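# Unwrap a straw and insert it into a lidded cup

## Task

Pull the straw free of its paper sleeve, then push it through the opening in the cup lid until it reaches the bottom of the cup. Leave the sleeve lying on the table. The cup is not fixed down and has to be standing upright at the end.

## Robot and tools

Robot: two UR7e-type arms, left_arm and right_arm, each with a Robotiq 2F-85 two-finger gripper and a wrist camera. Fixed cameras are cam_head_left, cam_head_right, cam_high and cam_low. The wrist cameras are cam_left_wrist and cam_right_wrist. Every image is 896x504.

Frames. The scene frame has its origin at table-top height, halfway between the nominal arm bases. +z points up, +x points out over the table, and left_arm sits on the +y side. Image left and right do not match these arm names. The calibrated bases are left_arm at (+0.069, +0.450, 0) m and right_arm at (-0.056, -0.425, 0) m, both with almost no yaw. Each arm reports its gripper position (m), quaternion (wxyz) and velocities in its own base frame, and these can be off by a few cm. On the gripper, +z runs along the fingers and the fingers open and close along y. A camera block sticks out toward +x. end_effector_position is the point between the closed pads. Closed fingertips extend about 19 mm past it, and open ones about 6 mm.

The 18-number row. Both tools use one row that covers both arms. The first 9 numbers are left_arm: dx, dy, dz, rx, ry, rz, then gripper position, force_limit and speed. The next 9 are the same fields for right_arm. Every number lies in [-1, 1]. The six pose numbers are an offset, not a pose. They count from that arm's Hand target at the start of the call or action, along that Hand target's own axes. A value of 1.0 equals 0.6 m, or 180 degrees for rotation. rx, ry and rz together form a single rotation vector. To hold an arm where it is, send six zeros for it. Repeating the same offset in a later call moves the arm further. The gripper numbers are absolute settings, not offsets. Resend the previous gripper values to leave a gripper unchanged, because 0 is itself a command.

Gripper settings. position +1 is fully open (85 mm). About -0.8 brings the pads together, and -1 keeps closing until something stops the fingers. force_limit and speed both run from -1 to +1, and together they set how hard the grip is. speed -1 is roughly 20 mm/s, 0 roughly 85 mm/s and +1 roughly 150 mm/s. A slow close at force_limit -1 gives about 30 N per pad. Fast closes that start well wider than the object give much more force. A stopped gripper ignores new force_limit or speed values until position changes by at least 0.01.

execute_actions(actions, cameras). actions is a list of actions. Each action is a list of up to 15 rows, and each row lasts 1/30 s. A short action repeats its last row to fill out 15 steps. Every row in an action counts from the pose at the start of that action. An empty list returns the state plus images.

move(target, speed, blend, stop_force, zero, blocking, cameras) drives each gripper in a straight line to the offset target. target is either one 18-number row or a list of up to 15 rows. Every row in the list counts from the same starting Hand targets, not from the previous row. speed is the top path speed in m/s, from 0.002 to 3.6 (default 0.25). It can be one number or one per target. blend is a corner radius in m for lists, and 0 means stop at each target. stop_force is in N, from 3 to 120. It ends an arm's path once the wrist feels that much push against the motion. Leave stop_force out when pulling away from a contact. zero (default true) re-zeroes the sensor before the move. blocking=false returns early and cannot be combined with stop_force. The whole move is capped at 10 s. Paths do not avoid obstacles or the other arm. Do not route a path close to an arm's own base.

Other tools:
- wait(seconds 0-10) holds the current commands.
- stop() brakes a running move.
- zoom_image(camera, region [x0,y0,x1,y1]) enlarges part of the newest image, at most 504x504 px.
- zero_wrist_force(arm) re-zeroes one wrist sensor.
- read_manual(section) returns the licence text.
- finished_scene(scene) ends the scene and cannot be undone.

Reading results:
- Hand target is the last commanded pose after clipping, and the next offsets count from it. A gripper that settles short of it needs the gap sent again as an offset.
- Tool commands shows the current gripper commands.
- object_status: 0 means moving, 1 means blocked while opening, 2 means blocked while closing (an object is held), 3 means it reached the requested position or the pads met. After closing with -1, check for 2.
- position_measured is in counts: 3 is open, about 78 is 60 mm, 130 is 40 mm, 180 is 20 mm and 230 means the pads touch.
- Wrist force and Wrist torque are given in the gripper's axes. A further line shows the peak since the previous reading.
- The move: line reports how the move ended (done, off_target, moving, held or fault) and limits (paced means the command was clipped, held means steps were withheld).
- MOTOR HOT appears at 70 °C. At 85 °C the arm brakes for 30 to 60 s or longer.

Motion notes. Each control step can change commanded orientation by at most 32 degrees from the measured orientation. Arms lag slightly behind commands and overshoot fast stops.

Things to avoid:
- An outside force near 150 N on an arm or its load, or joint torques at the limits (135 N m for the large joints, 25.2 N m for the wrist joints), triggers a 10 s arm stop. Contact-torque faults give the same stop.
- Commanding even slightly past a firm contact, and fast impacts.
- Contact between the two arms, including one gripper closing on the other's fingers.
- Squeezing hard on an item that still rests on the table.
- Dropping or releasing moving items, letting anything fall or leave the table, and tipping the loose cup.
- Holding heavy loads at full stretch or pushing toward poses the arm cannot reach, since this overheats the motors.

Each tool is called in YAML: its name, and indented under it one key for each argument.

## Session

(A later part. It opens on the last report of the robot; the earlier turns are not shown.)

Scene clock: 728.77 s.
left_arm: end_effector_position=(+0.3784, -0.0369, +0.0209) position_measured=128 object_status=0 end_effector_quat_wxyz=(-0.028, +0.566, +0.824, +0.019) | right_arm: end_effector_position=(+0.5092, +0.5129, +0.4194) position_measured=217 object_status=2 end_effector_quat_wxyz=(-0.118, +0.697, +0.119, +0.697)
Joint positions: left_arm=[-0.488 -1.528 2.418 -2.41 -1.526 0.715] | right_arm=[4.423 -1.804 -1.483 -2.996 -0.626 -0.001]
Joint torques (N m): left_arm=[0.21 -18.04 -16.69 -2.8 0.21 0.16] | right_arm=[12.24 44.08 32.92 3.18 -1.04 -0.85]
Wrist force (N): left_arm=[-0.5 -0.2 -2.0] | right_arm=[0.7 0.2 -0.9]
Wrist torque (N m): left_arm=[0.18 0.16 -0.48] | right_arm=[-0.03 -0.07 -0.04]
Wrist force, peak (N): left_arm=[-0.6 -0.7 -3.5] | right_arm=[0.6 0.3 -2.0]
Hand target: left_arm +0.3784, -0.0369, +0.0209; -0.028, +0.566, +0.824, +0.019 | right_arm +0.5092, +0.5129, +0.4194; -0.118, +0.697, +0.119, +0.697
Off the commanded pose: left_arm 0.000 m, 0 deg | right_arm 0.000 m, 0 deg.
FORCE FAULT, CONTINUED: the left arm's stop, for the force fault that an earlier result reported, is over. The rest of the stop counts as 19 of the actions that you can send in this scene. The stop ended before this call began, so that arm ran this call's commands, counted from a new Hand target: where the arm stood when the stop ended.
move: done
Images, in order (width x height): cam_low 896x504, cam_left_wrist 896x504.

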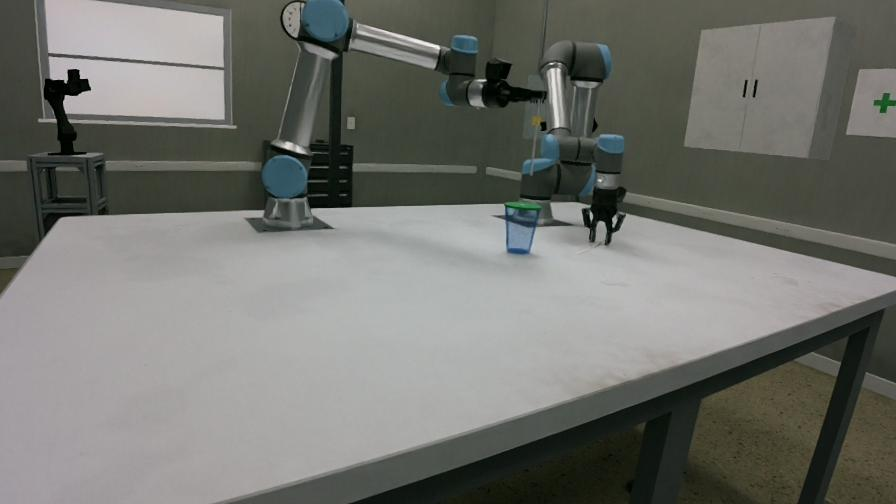

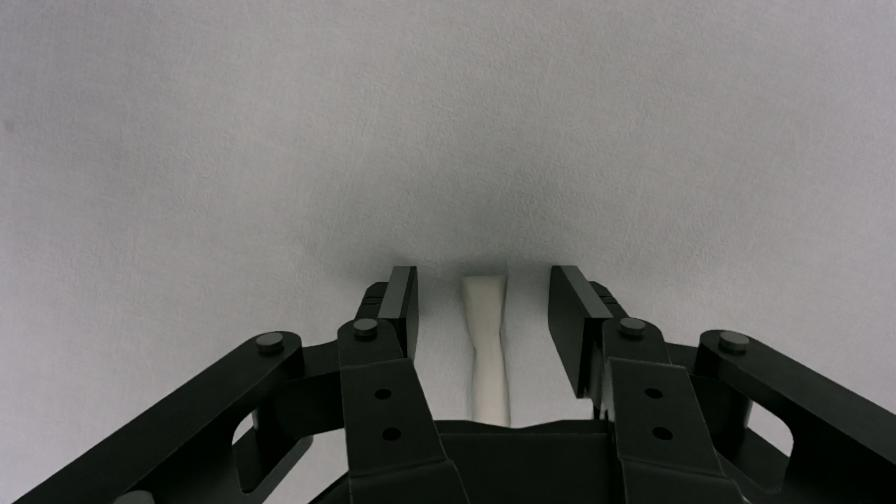

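move:
  target:
    - [0,0,-0.15,0,0,0,0,-0.8,-1,0,0,0,0,0,0,-1,-0.5,-1]
    - [-0.09,-0.152,-0.5765,0,-0.161,0,0,-0.8,-1,0,0,0,0,0,0,-1,-0.5,-1]
  speed: [0.15,0.3]
  blend: [0.03,0]
  cameras: ["all"]

zoom_image:
  camera: "cam_left_wrist"
  region: [348, 150, 548, 330]

zoom_image:
  camera: "cam_low"
  region: [480, 80, 600, 270]

zoom_image:
  camera: "cam_high"
  region: [350, 130, 470, 260]

Scene clock: 740.17 s.
left_arm: end_effector_position=(+0.3209, -0.1418, +0.3622) position_measured=128 object_status=3 end_effector_quat_wxyz=(+0.179, +0.553, +0.804, -0.123) | right_arm: end_effector_position=(+0.5092, +0.5129, +0.4194) position_measured=217 object_status=2 end_effector_quat_wxyz=(-0.118, +0.697, +0.119, +0.697)
Joint positions: left_arm=[-0.629 -2.147 2.046 -1.844 -1.804 0.532] | right_arm=[4.423 -1.804 -1.483 -2.996 -0.626 -0.001]
Joint torques (N m): left_arm=[2.12 -1.22 -26.2 -5.19 -0.54 0.87] | right_arm=[12.55 44.22 32.3 2.83 -1.01 -0.91]
Wrist force (N): left_arm=[-1.3 -0.4 -2.8] | right_arm=[0.8 0.3 -0.7]
Wrist torque (N m): left_arm=[0.13 0.17 -0.70] | right_arm=[-0.02 -0.08 -0.04]
Wrist force, peak (N): left_arm=[-3.0 -1.5 -5.4] | right_arm=[1.0 0.3 -1.3]
Hand target: left_arm +0.3209, -0.1418, +0.3623; +0.179, +0.553, +0.804, -0.123 | right_arm +0.5092, +0.5129, +0.4194; -0.118, +0.697, +0.119, +0.697
Off the commanded pose: left_arm 0.000 m, 0 deg | right_arm 0.000 m, 0 deg.
move: done

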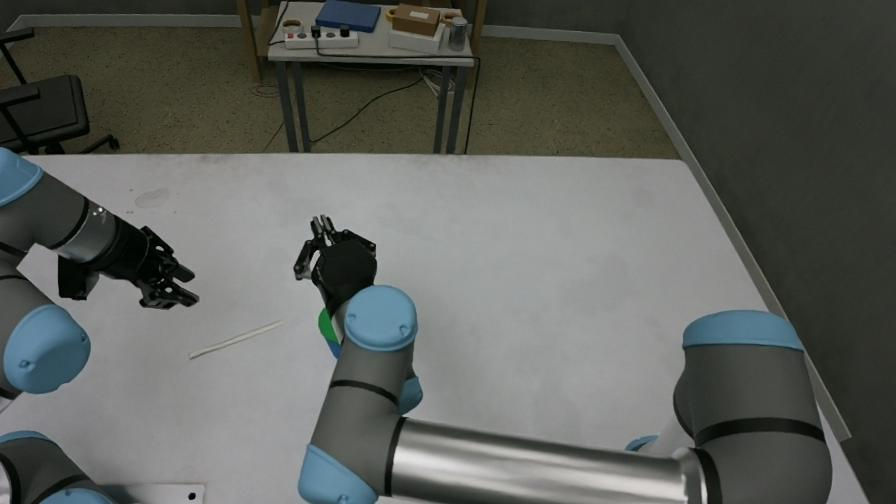

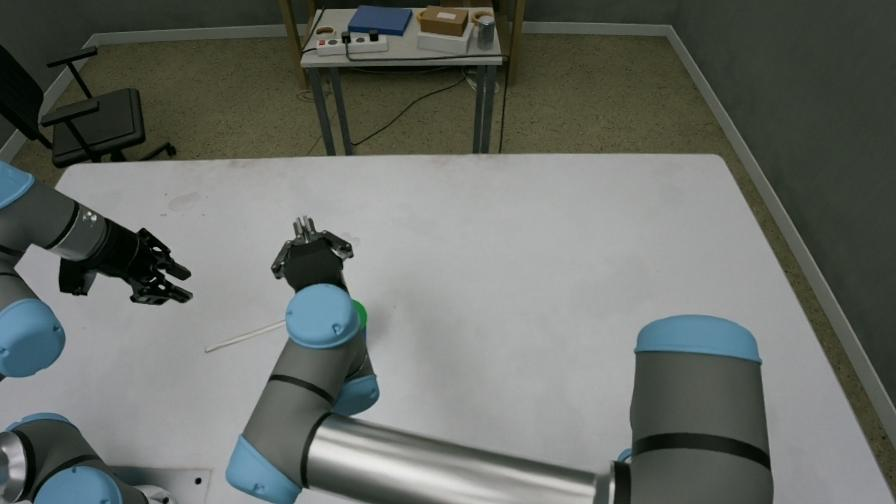

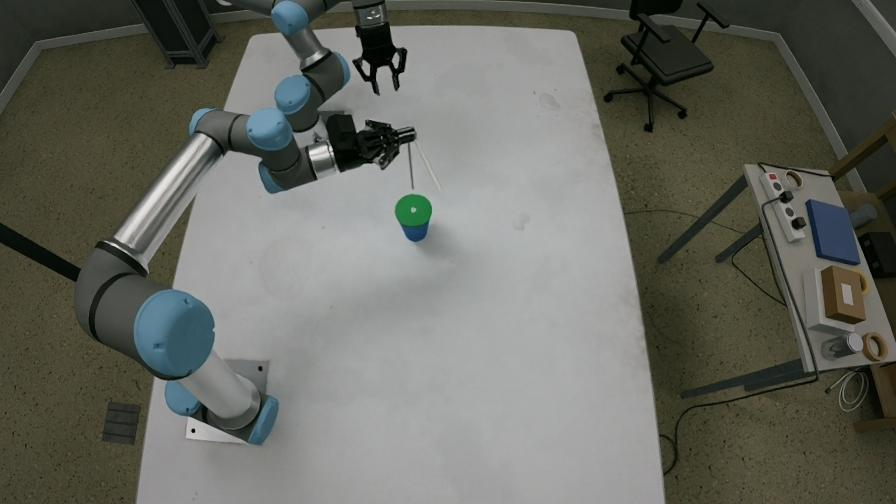

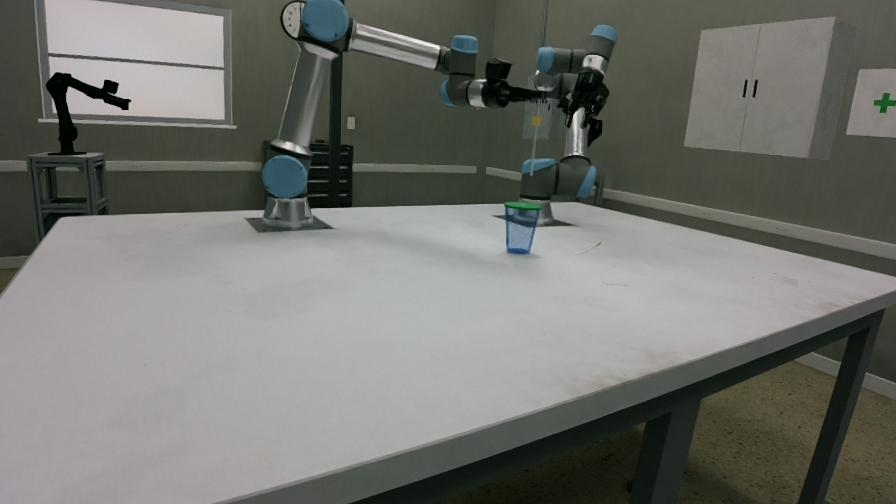

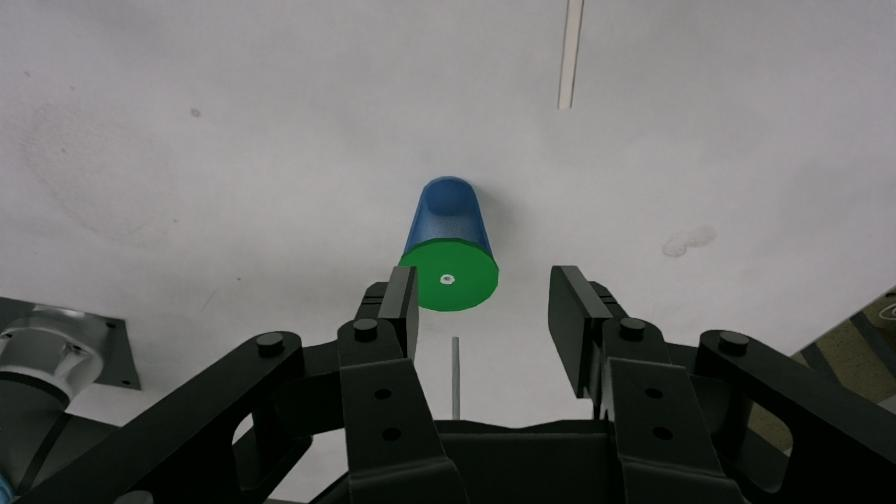

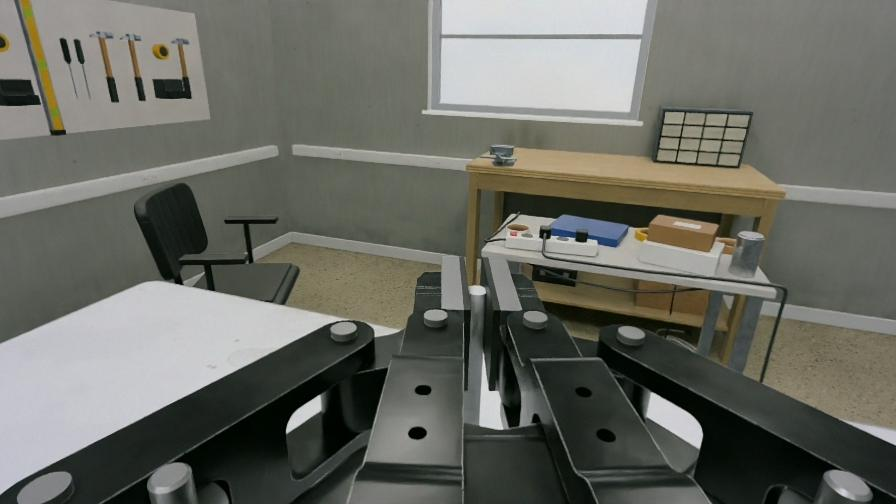

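Scaled by 2.520 from the camera's 896x504 image, which has a finer 1280x720 frame.

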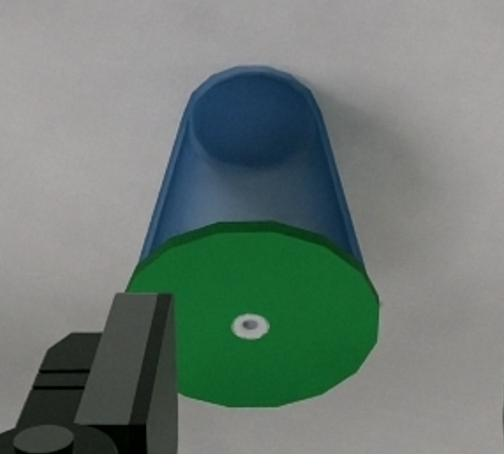

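Scaled by 2.653 from the camera's 896x504 image, which has a finer 1280x720 frame.

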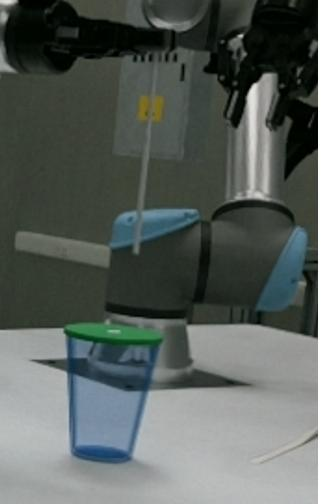

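Scaled by 3.877 from the camera's 896x504 image, which has a finer 1280x720 frame.

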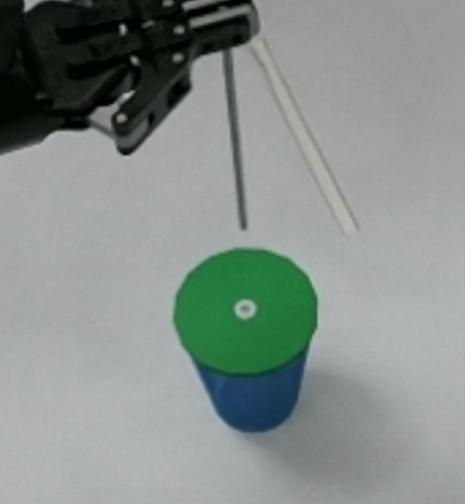

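move:
  target: [0,0,0,0,0,0,0,-0.8,-1,-0.1,0.0193,-0.0103,0,0,0,-1,-0.5,-1]
  speed: 0.15
  cameras: ["cam_left_wrist","cam_low","cam_high"]

zoom_image:
  camera: "cam_left_wrist"
  region: [398, 230, 508, 340]

zoom_image:
  camera: "cam_low"
  region: [490, 150, 570, 220]

zoom_image:
  camera: "cam_high"
  region: [375, 140, 455, 250]

Scene clock: 805.10 s.
left_arm: end_effector_position=(+0.3209, -0.1418, +0.3623) position_measured=128 object_status=3 end_effector_quat_wxyz=(+0.179, +0.553, +0.804, -0.123) | right_arm: end_effector_position=(+0.5072, +0.4999, +0.3594) position_measured=217 object_status=2 end_effector_quat_wxyz=(-0.118, +0.697, +0.119, +0.697)
Joint positions: left_arm=[-0.629 -2.147 2.045 -1.844 -1.804 0.532] | right_arm=[4.419 -1.807 -1.636 -2.84 -0.629 -0.001]
Joint torques (N m): left_arm=[-1.84 -7.71 -36.87 -4.86 -0.48 -1.68] | right_arm=[-3.33 43.78 18.7 2.13 0.15 0.62]
Wrist force (N): left_arm=[-1.2 -0.3 -2.8] | right_arm=[1.1 0.2 -1.3]
Wrist torque (N m): left_arm=[0.15 0.15 -0.70] | right_arm=[-0.07 -0.07 0.04]
Wrist force, peak (N): left_arm=[-1.3 -0.5 -3.2] | right_arm=[2.8 0.0 -0.6]
Hand target: left_arm +0.3209, -0.1418, +0.3623; +0.179, +0.553, +0.804, -0.123 | right_arm +0.5072, +0.4998, +0.3594; -0.118, +0.697, +0.119, +0.697
Off the commanded pose: left_arm 0.000 m, 0 deg | right_arm 0.000 m, 0 deg.
move: done
Images, in order (width x height): cam_high 896x504, cam_low 896x504, cam_left_wrist 896x504.

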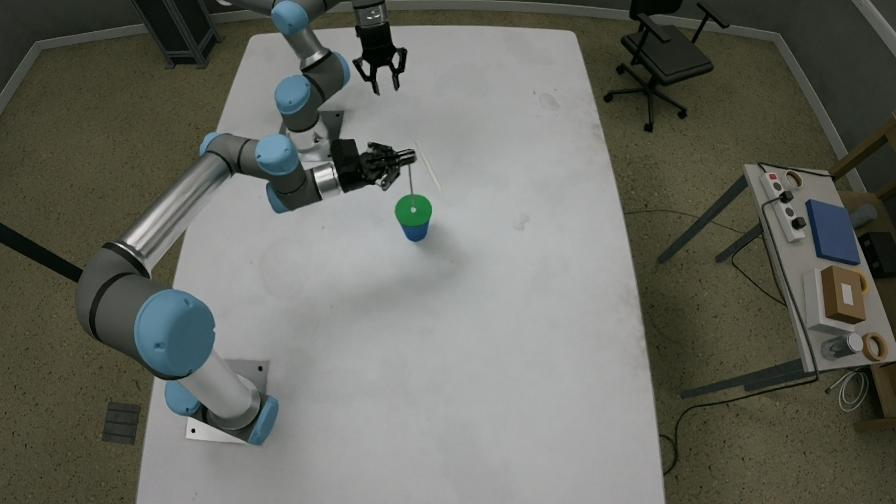

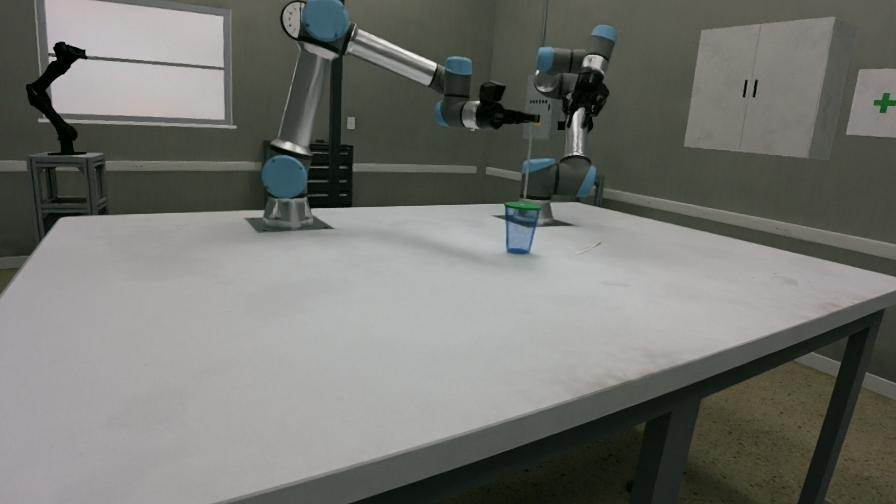

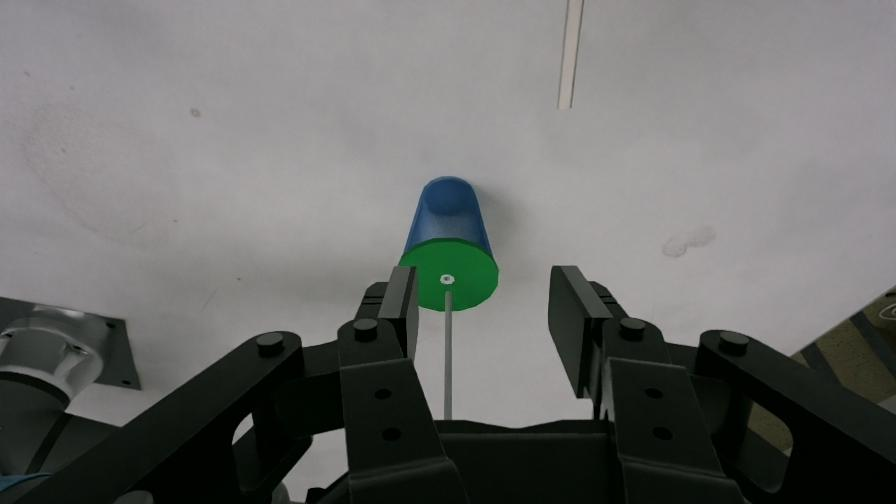

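Scaled by 4.582 from the camera's 896x504 image, which has a finer 1280x720 frame.

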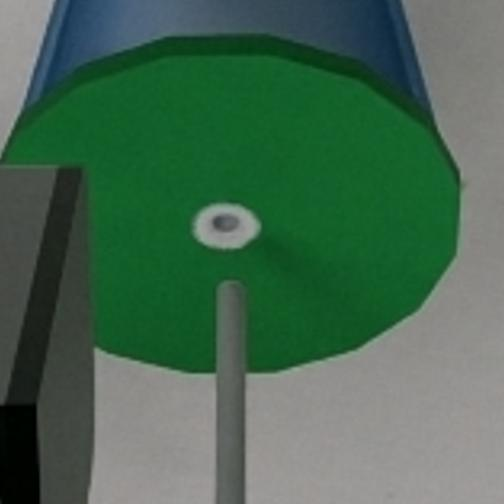

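Scaled by 6.300 from the camera's 896x504 image, which has a finer 1280x720 frame.

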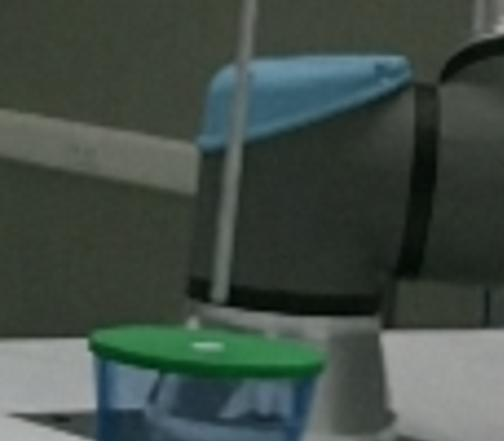

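Scaled by 4.582 from the camera's 896x504 image, which has a finer 1280x720 frame.

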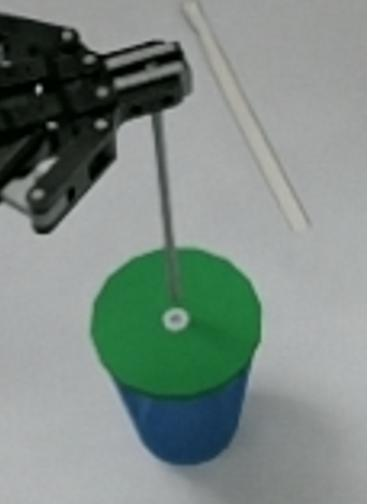

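move:
  target: [0,0,0,0,0,0,0,-0.8,-1,-0.0133,0.0042,-0.0008,0,0,0,-1,-0.5,-1]
  speed: 0.05
  cameras: ["cam_left_wrist","cam_low","cam_high"]

zoom_image:
  camera: "cam_left_wrist"
  region: [418, 250, 478, 310]

zoom_image:
  camera: "cam_low"
  region: [500, 175, 550, 215]

zoom_image:
  camera: "cam_high"
  region: [390, 180, 440, 230]

Scene clock: 849.70 s.
left_arm: end_effector_position=(+0.3209, -0.1418, +0.3623) position_measured=128 object_status=3 end_effector_quat_wxyz=(+0.179, +0.553, +0.804, -0.123) | right_arm: end_effector_position=(+0.5075, +0.4973, +0.3513) position_measured=217 object_status=2 end_effector_quat_wxyz=(-0.118, +0.697, +0.119, +0.697)
Joint positions: left_arm=[-0.629 -2.147 2.045 -1.844 -1.804 0.532] | right_arm=[4.417 -1.808 -1.657 -2.819 -0.632 -0.001]
Joint torques (N m): left_arm=[-2.88 -7.92 -36.68 -4.61 -0.4 -1.67] | right_arm=[-9.89 22.57 32.83 -0.37 -0.84 -0.12]
Wrist force (N): left_arm=[-1.1 -0.4 -2.8] | right_arm=[1.0 0.3 -1.1]
Wrist torque (N m): left_arm=[0.14 0.15 -0.70] | right_arm=[-0.05 -0.06 0.05]
Wrist force, peak (N): left_arm=[-1.3 -0.4 -3.1] | right_arm=[1.4 0.4 -1.0]
Hand target: left_arm +0.3209, -0.1418, +0.3623; +0.179, +0.553, +0.804, -0.123 | right_arm +0.5075, +0.4973, +0.3514; -0.118, +0.697, +0.119, +0.697
Off the commanded pose: left_arm 0.000 m, 0 deg | right_arm 0.000 m, 0 deg.
move: done
Images, in order (width x height): cam_high 896x504, cam_low 896x504, cam_left_wrist 896x504.

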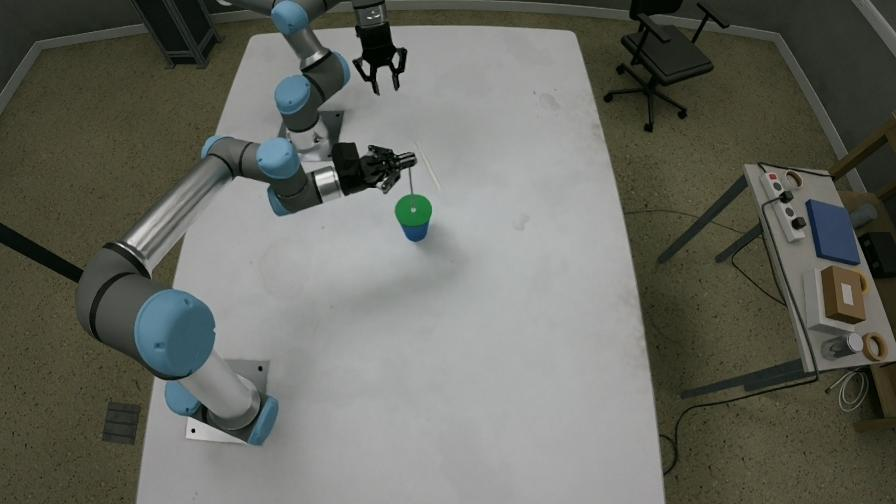

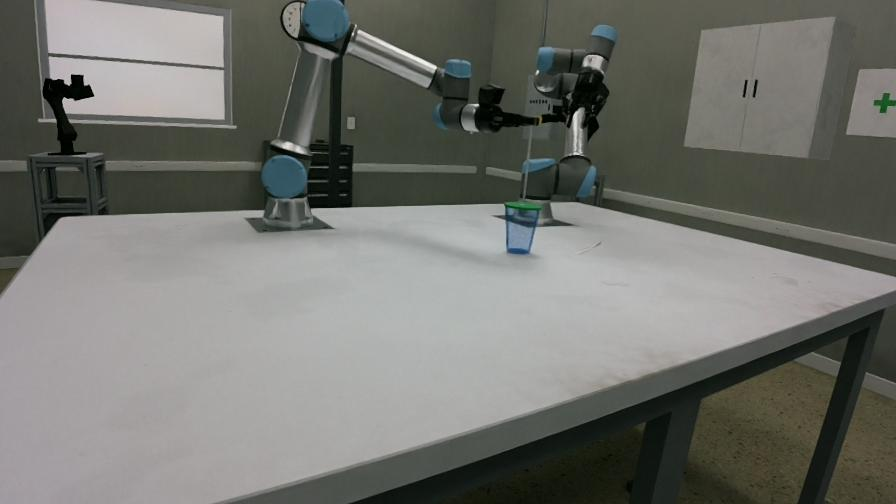

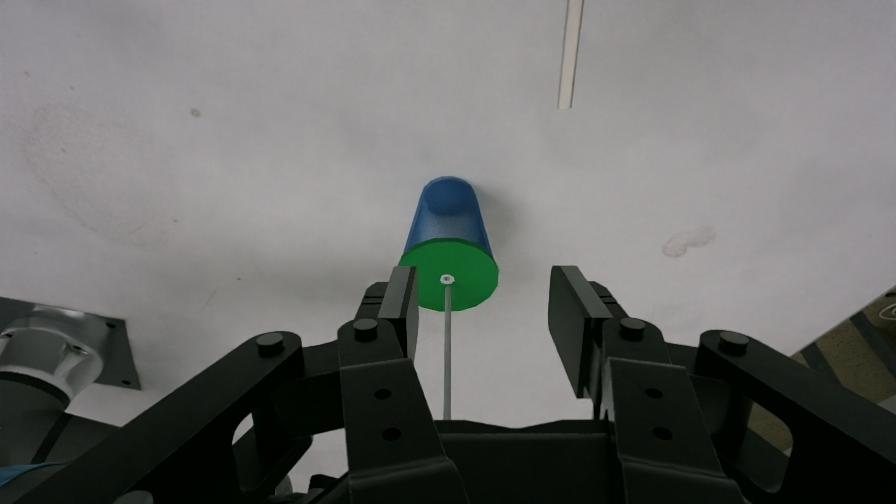

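Scaled by 8.400 from the camera's 896x504 image, which has a finer 1280x720 frame.

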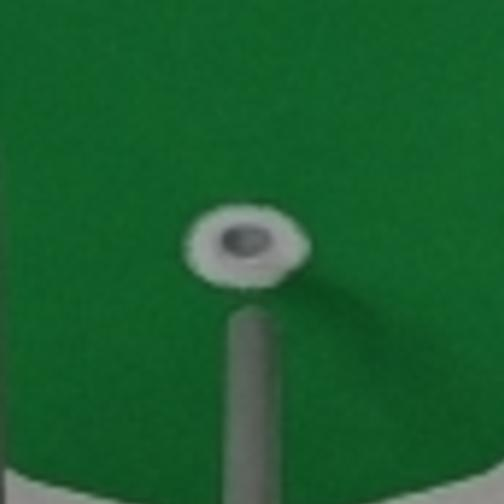

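Scaled by 10.080 from the camera's 896x504 image, which has a finer 1280x720 frame.

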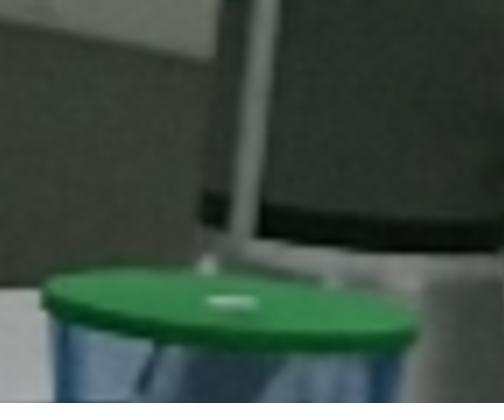

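Scaled by 10.080 from the camera's 896x504 image, which has a finer 1280x720 frame.

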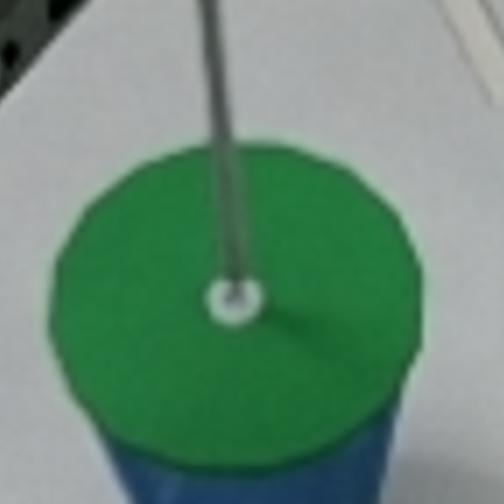

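move:
  target: [0,0,0,0,0,0,0,-0.8,-1,-0.0117,-0.0009,-0.0015,0,0,0,-1,-0.5,-1]
  speed: 0.05
  cameras: ["cam_left_wrist","cam_low","cam_high"]

zoom_image:
  camera: "cam_left_wrist"
  region: [418, 250, 478, 310]

zoom_image:
  camera: "cam_low"
  region: [500, 175, 550, 215]

zoom_image:
  camera: "cam_high"
  region: [400, 195, 430, 225]

Scene clock: 888.13 s.
left_arm: end_effector_position=(+0.3209, -0.1418, +0.3623) position_measured=128 object_status=3 end_effector_quat_wxyz=(+0.179, +0.553, +0.804, -0.123) | right_arm: end_effector_position=(+0.5065, +0.4975, +0.3443) position_measured=217 object_status=2 end_effector_quat_wxyz=(-0.118, +0.697, +0.119, +0.697)
Joint positions: left_arm=[-0.629 -2.147 2.045 -1.844 -1.804 0.532] | right_arm=[4.419 -1.813 -1.67 -2.801 -0.629 -0.001]
Joint torques (N m): left_arm=[-2.41 -7.22 -36.15 -4.3 -0.34 -1.72] | right_arm=[8.41 28.79 28.05 0.23 0.97 0.94]
Wrist force (N): left_arm=[-1.2 -0.5 -2.7] | right_arm=[0.8 0.0 -0.9]
Wrist torque (N m): left_arm=[0.12 0.16 -0.70] | right_arm=[-0.10 -0.02 0.07]
Wrist force, peak (N): left_arm=[-1.4 -0.2 -3.3] | right_arm=[1.3 0.2 -1.0]
Hand target: left_arm +0.3209, -0.1418, +0.3623; +0.179, +0.553, +0.804, -0.123 | right_arm +0.5065, +0.4975, +0.3444; -0.118, +0.697, +0.119, +0.697
Off the commanded pose: left_arm 0.000 m, 0 deg | right_arm 0.000 m, 0 deg.
move: done
Images, in order (width x height): cam_high 896x504, cam_low 896x504, cam_left_wrist 896x504.

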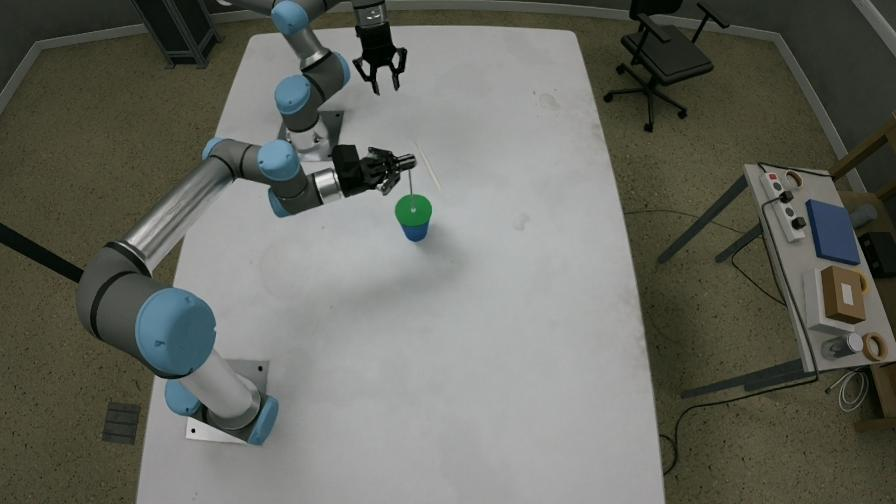

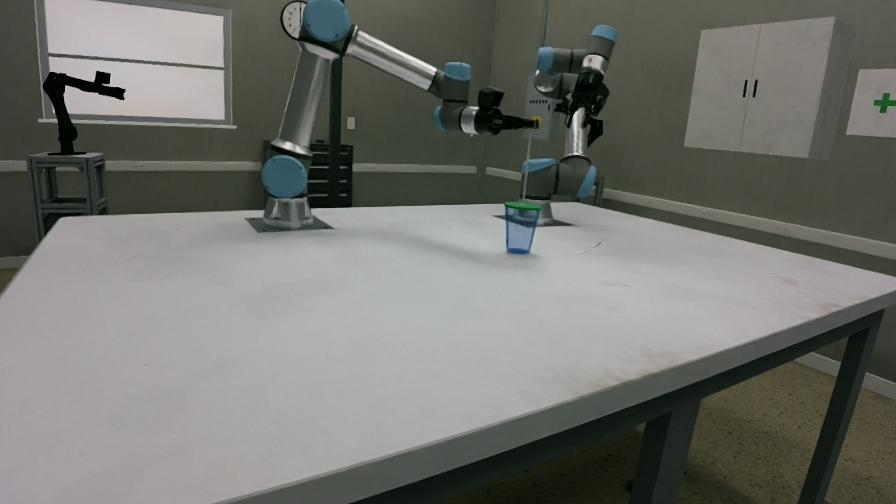

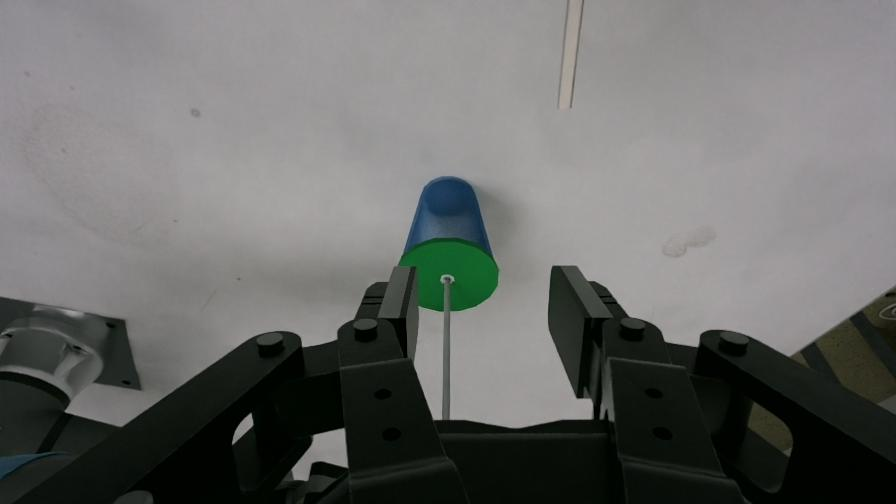

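Scaled by 8.400 from the camera's 896x504 image, which has a finer 1280x720 frame.

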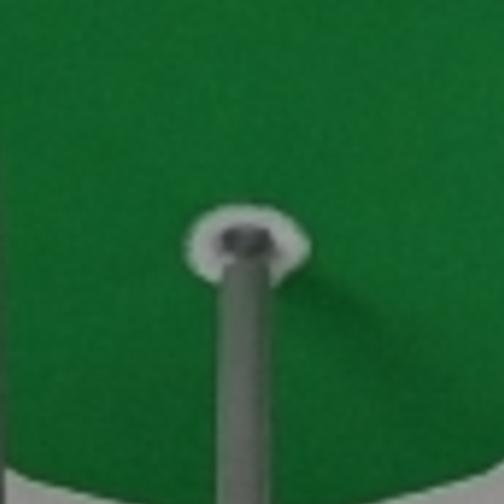

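Scaled by 10.080 from the camera's 896x504 image, which has a finer 1280x720 frame.

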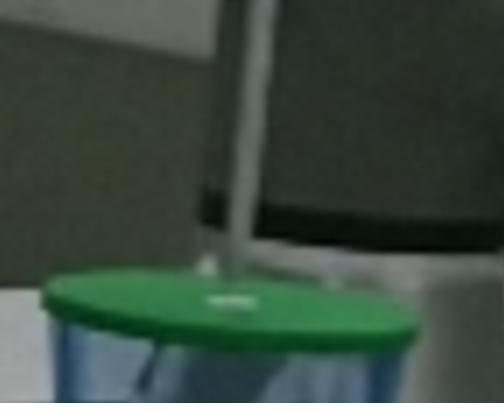

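Scaled by 16.800 from the camera's 896x504 image, which has a finer 1280x720 frame.

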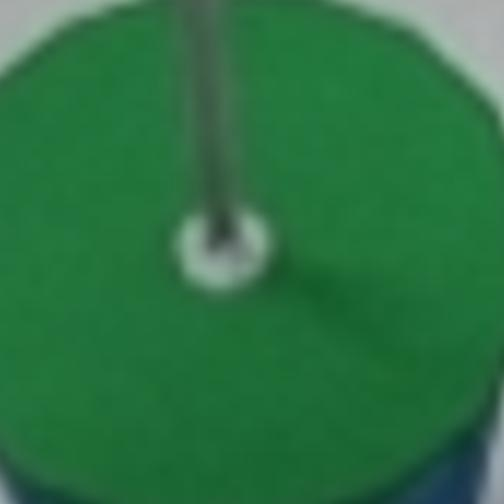

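move:
  target: [0,0,0,0,0,0,0,-0.8,-1,-0.033,0,0,0,0,0,-1,-0.5,-1]
  speed: 0.02
  stop_force: 4
  cameras: ["cam_left_wrist","cam_low","cam_high"]

zoom_image:
  camera: "cam_left_wrist"
  region: [418, 230, 478, 310]

zoom_image:
  camera: "cam_low"
  region: [490, 175, 560, 265]

Scene clock: 908.17 s.
left_arm: end_effector_position=(+0.3209, -0.1418, +0.3623) position_measured=128 object_status=3 end_effector_quat_wxyz=(+0.179, +0.553, +0.804, -0.123) | right_arm: end_effector_position=(+0.5065, +0.4975, +0.3363) position_measured=217 object_status=2 end_effector_quat_wxyz=(-0.118, +0.697, +0.119, +0.697)
Joint positions: left_arm=[-0.629 -2.147 2.045 -1.844 -1.804 0.532] | right_arm=[4.419 -1.819 -1.683 -2.781 -0.63 -0.001]
Joint torques (N m): left_arm=[-2.77 -7.75 -35.73 -3.9 -0.31 -1.6] | right_arm=[-9.32 45 31.92 3.4 -0.79 0.58]
Wrist force (N): left_arm=[-1.2 -0.4 -2.8] | right_arm=[-1.5 0.0 -0.5]
Wrist torque (N m): left_arm=[0.13 0.16 -0.70] | right_arm=[-0.11 0.04 0.07]
Wrist force, peak (N): left_arm=[-1.3 -0.4 -3.2] | right_arm=[5.2 0.1 -1.0]
Hand target: left_arm +0.3209, -0.1418, +0.3623; +0.179, +0.553, +0.804, -0.123 | right_arm +0.5065, +0.4975, +0.3363; -0.118, +0.697, +0.119, +0.697 (not the last commanded pose)
Off the commanded pose: left_arm 0.000 m, 0 deg | right_arm 0.012 m, 0 deg.
move: contact (right_arm)
Images, in order (width x height): cam_high 896x504, cam_low 896x504, cam_left_wrist 896x504.

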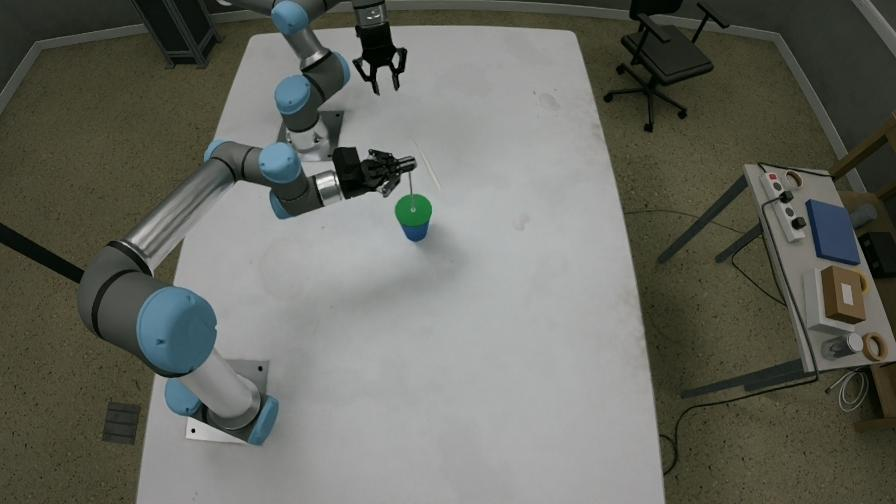

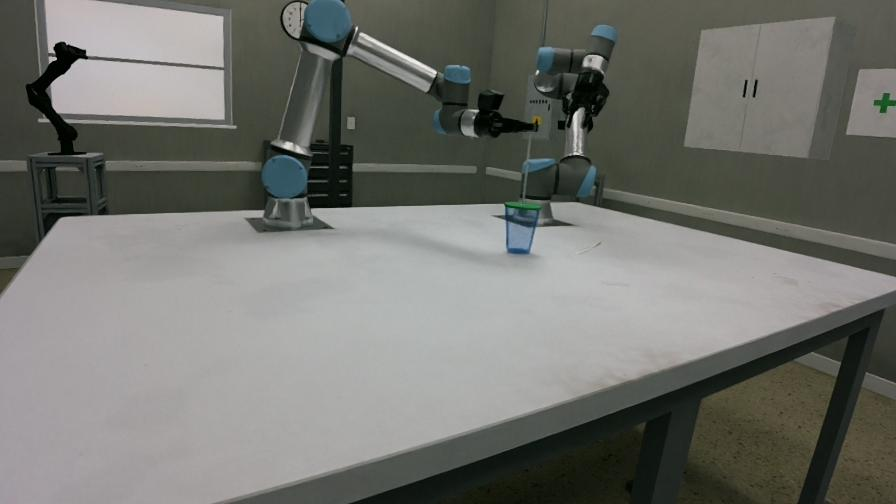

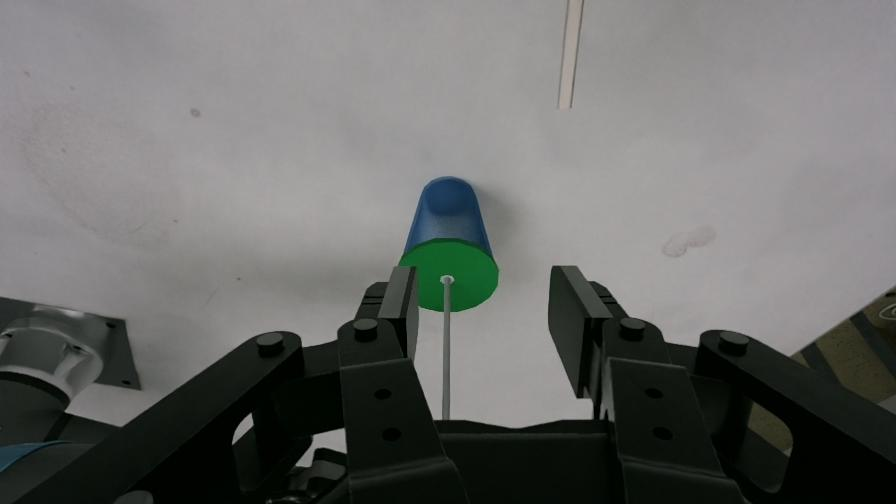

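Scaled by 6.300 from the camera's 896x504 image, which has a finer 1280x720 frame.

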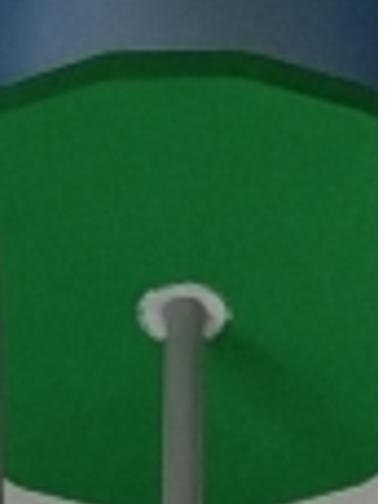

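Scaled by 5.600 from the camera's 896x504 image, which has a finer 1280x720 frame.

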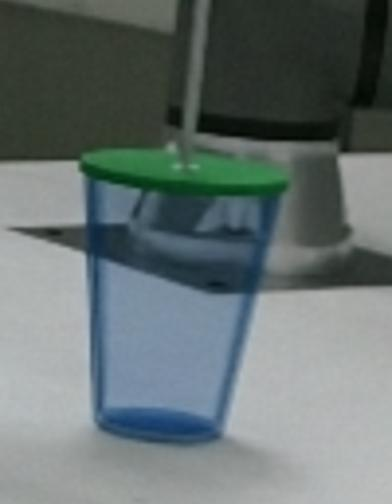

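zoom_image:
  camera: "cam_high"
  region: [400, 195, 430, 225]

zoom_image:
  camera: "cam_low"
  region: [510, 185, 540, 215]

zoom_image:
  camera: "cam_left_wrist"
  region: [432, 265, 462, 295]

Scaled by 16.800 from the camera's 896x504 image, which has a finer 1280x720 frame.

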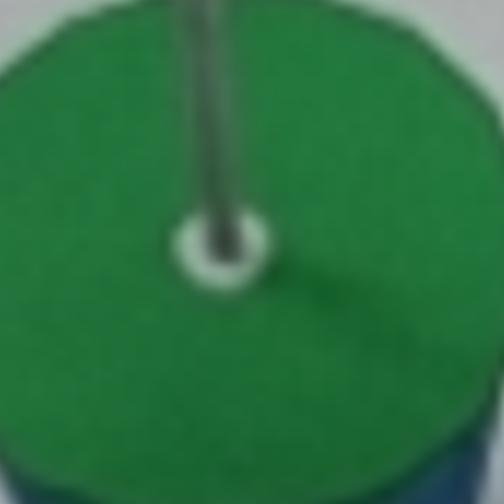

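Scaled by 16.800 from the camera's 896x504 image, which has a finer 1280x720 frame.

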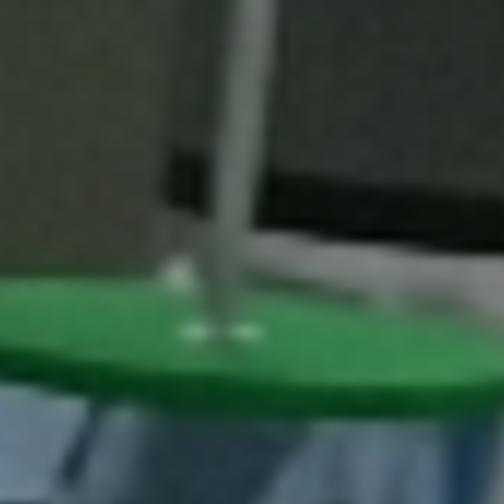

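Scaled by 16.800 from the camera's 896x504 image, which has a finer 1280x720 frame.

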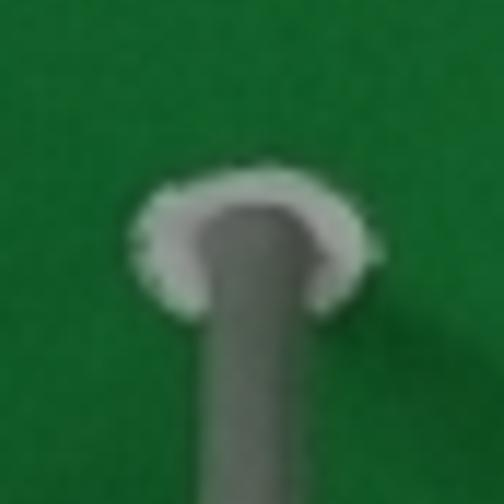

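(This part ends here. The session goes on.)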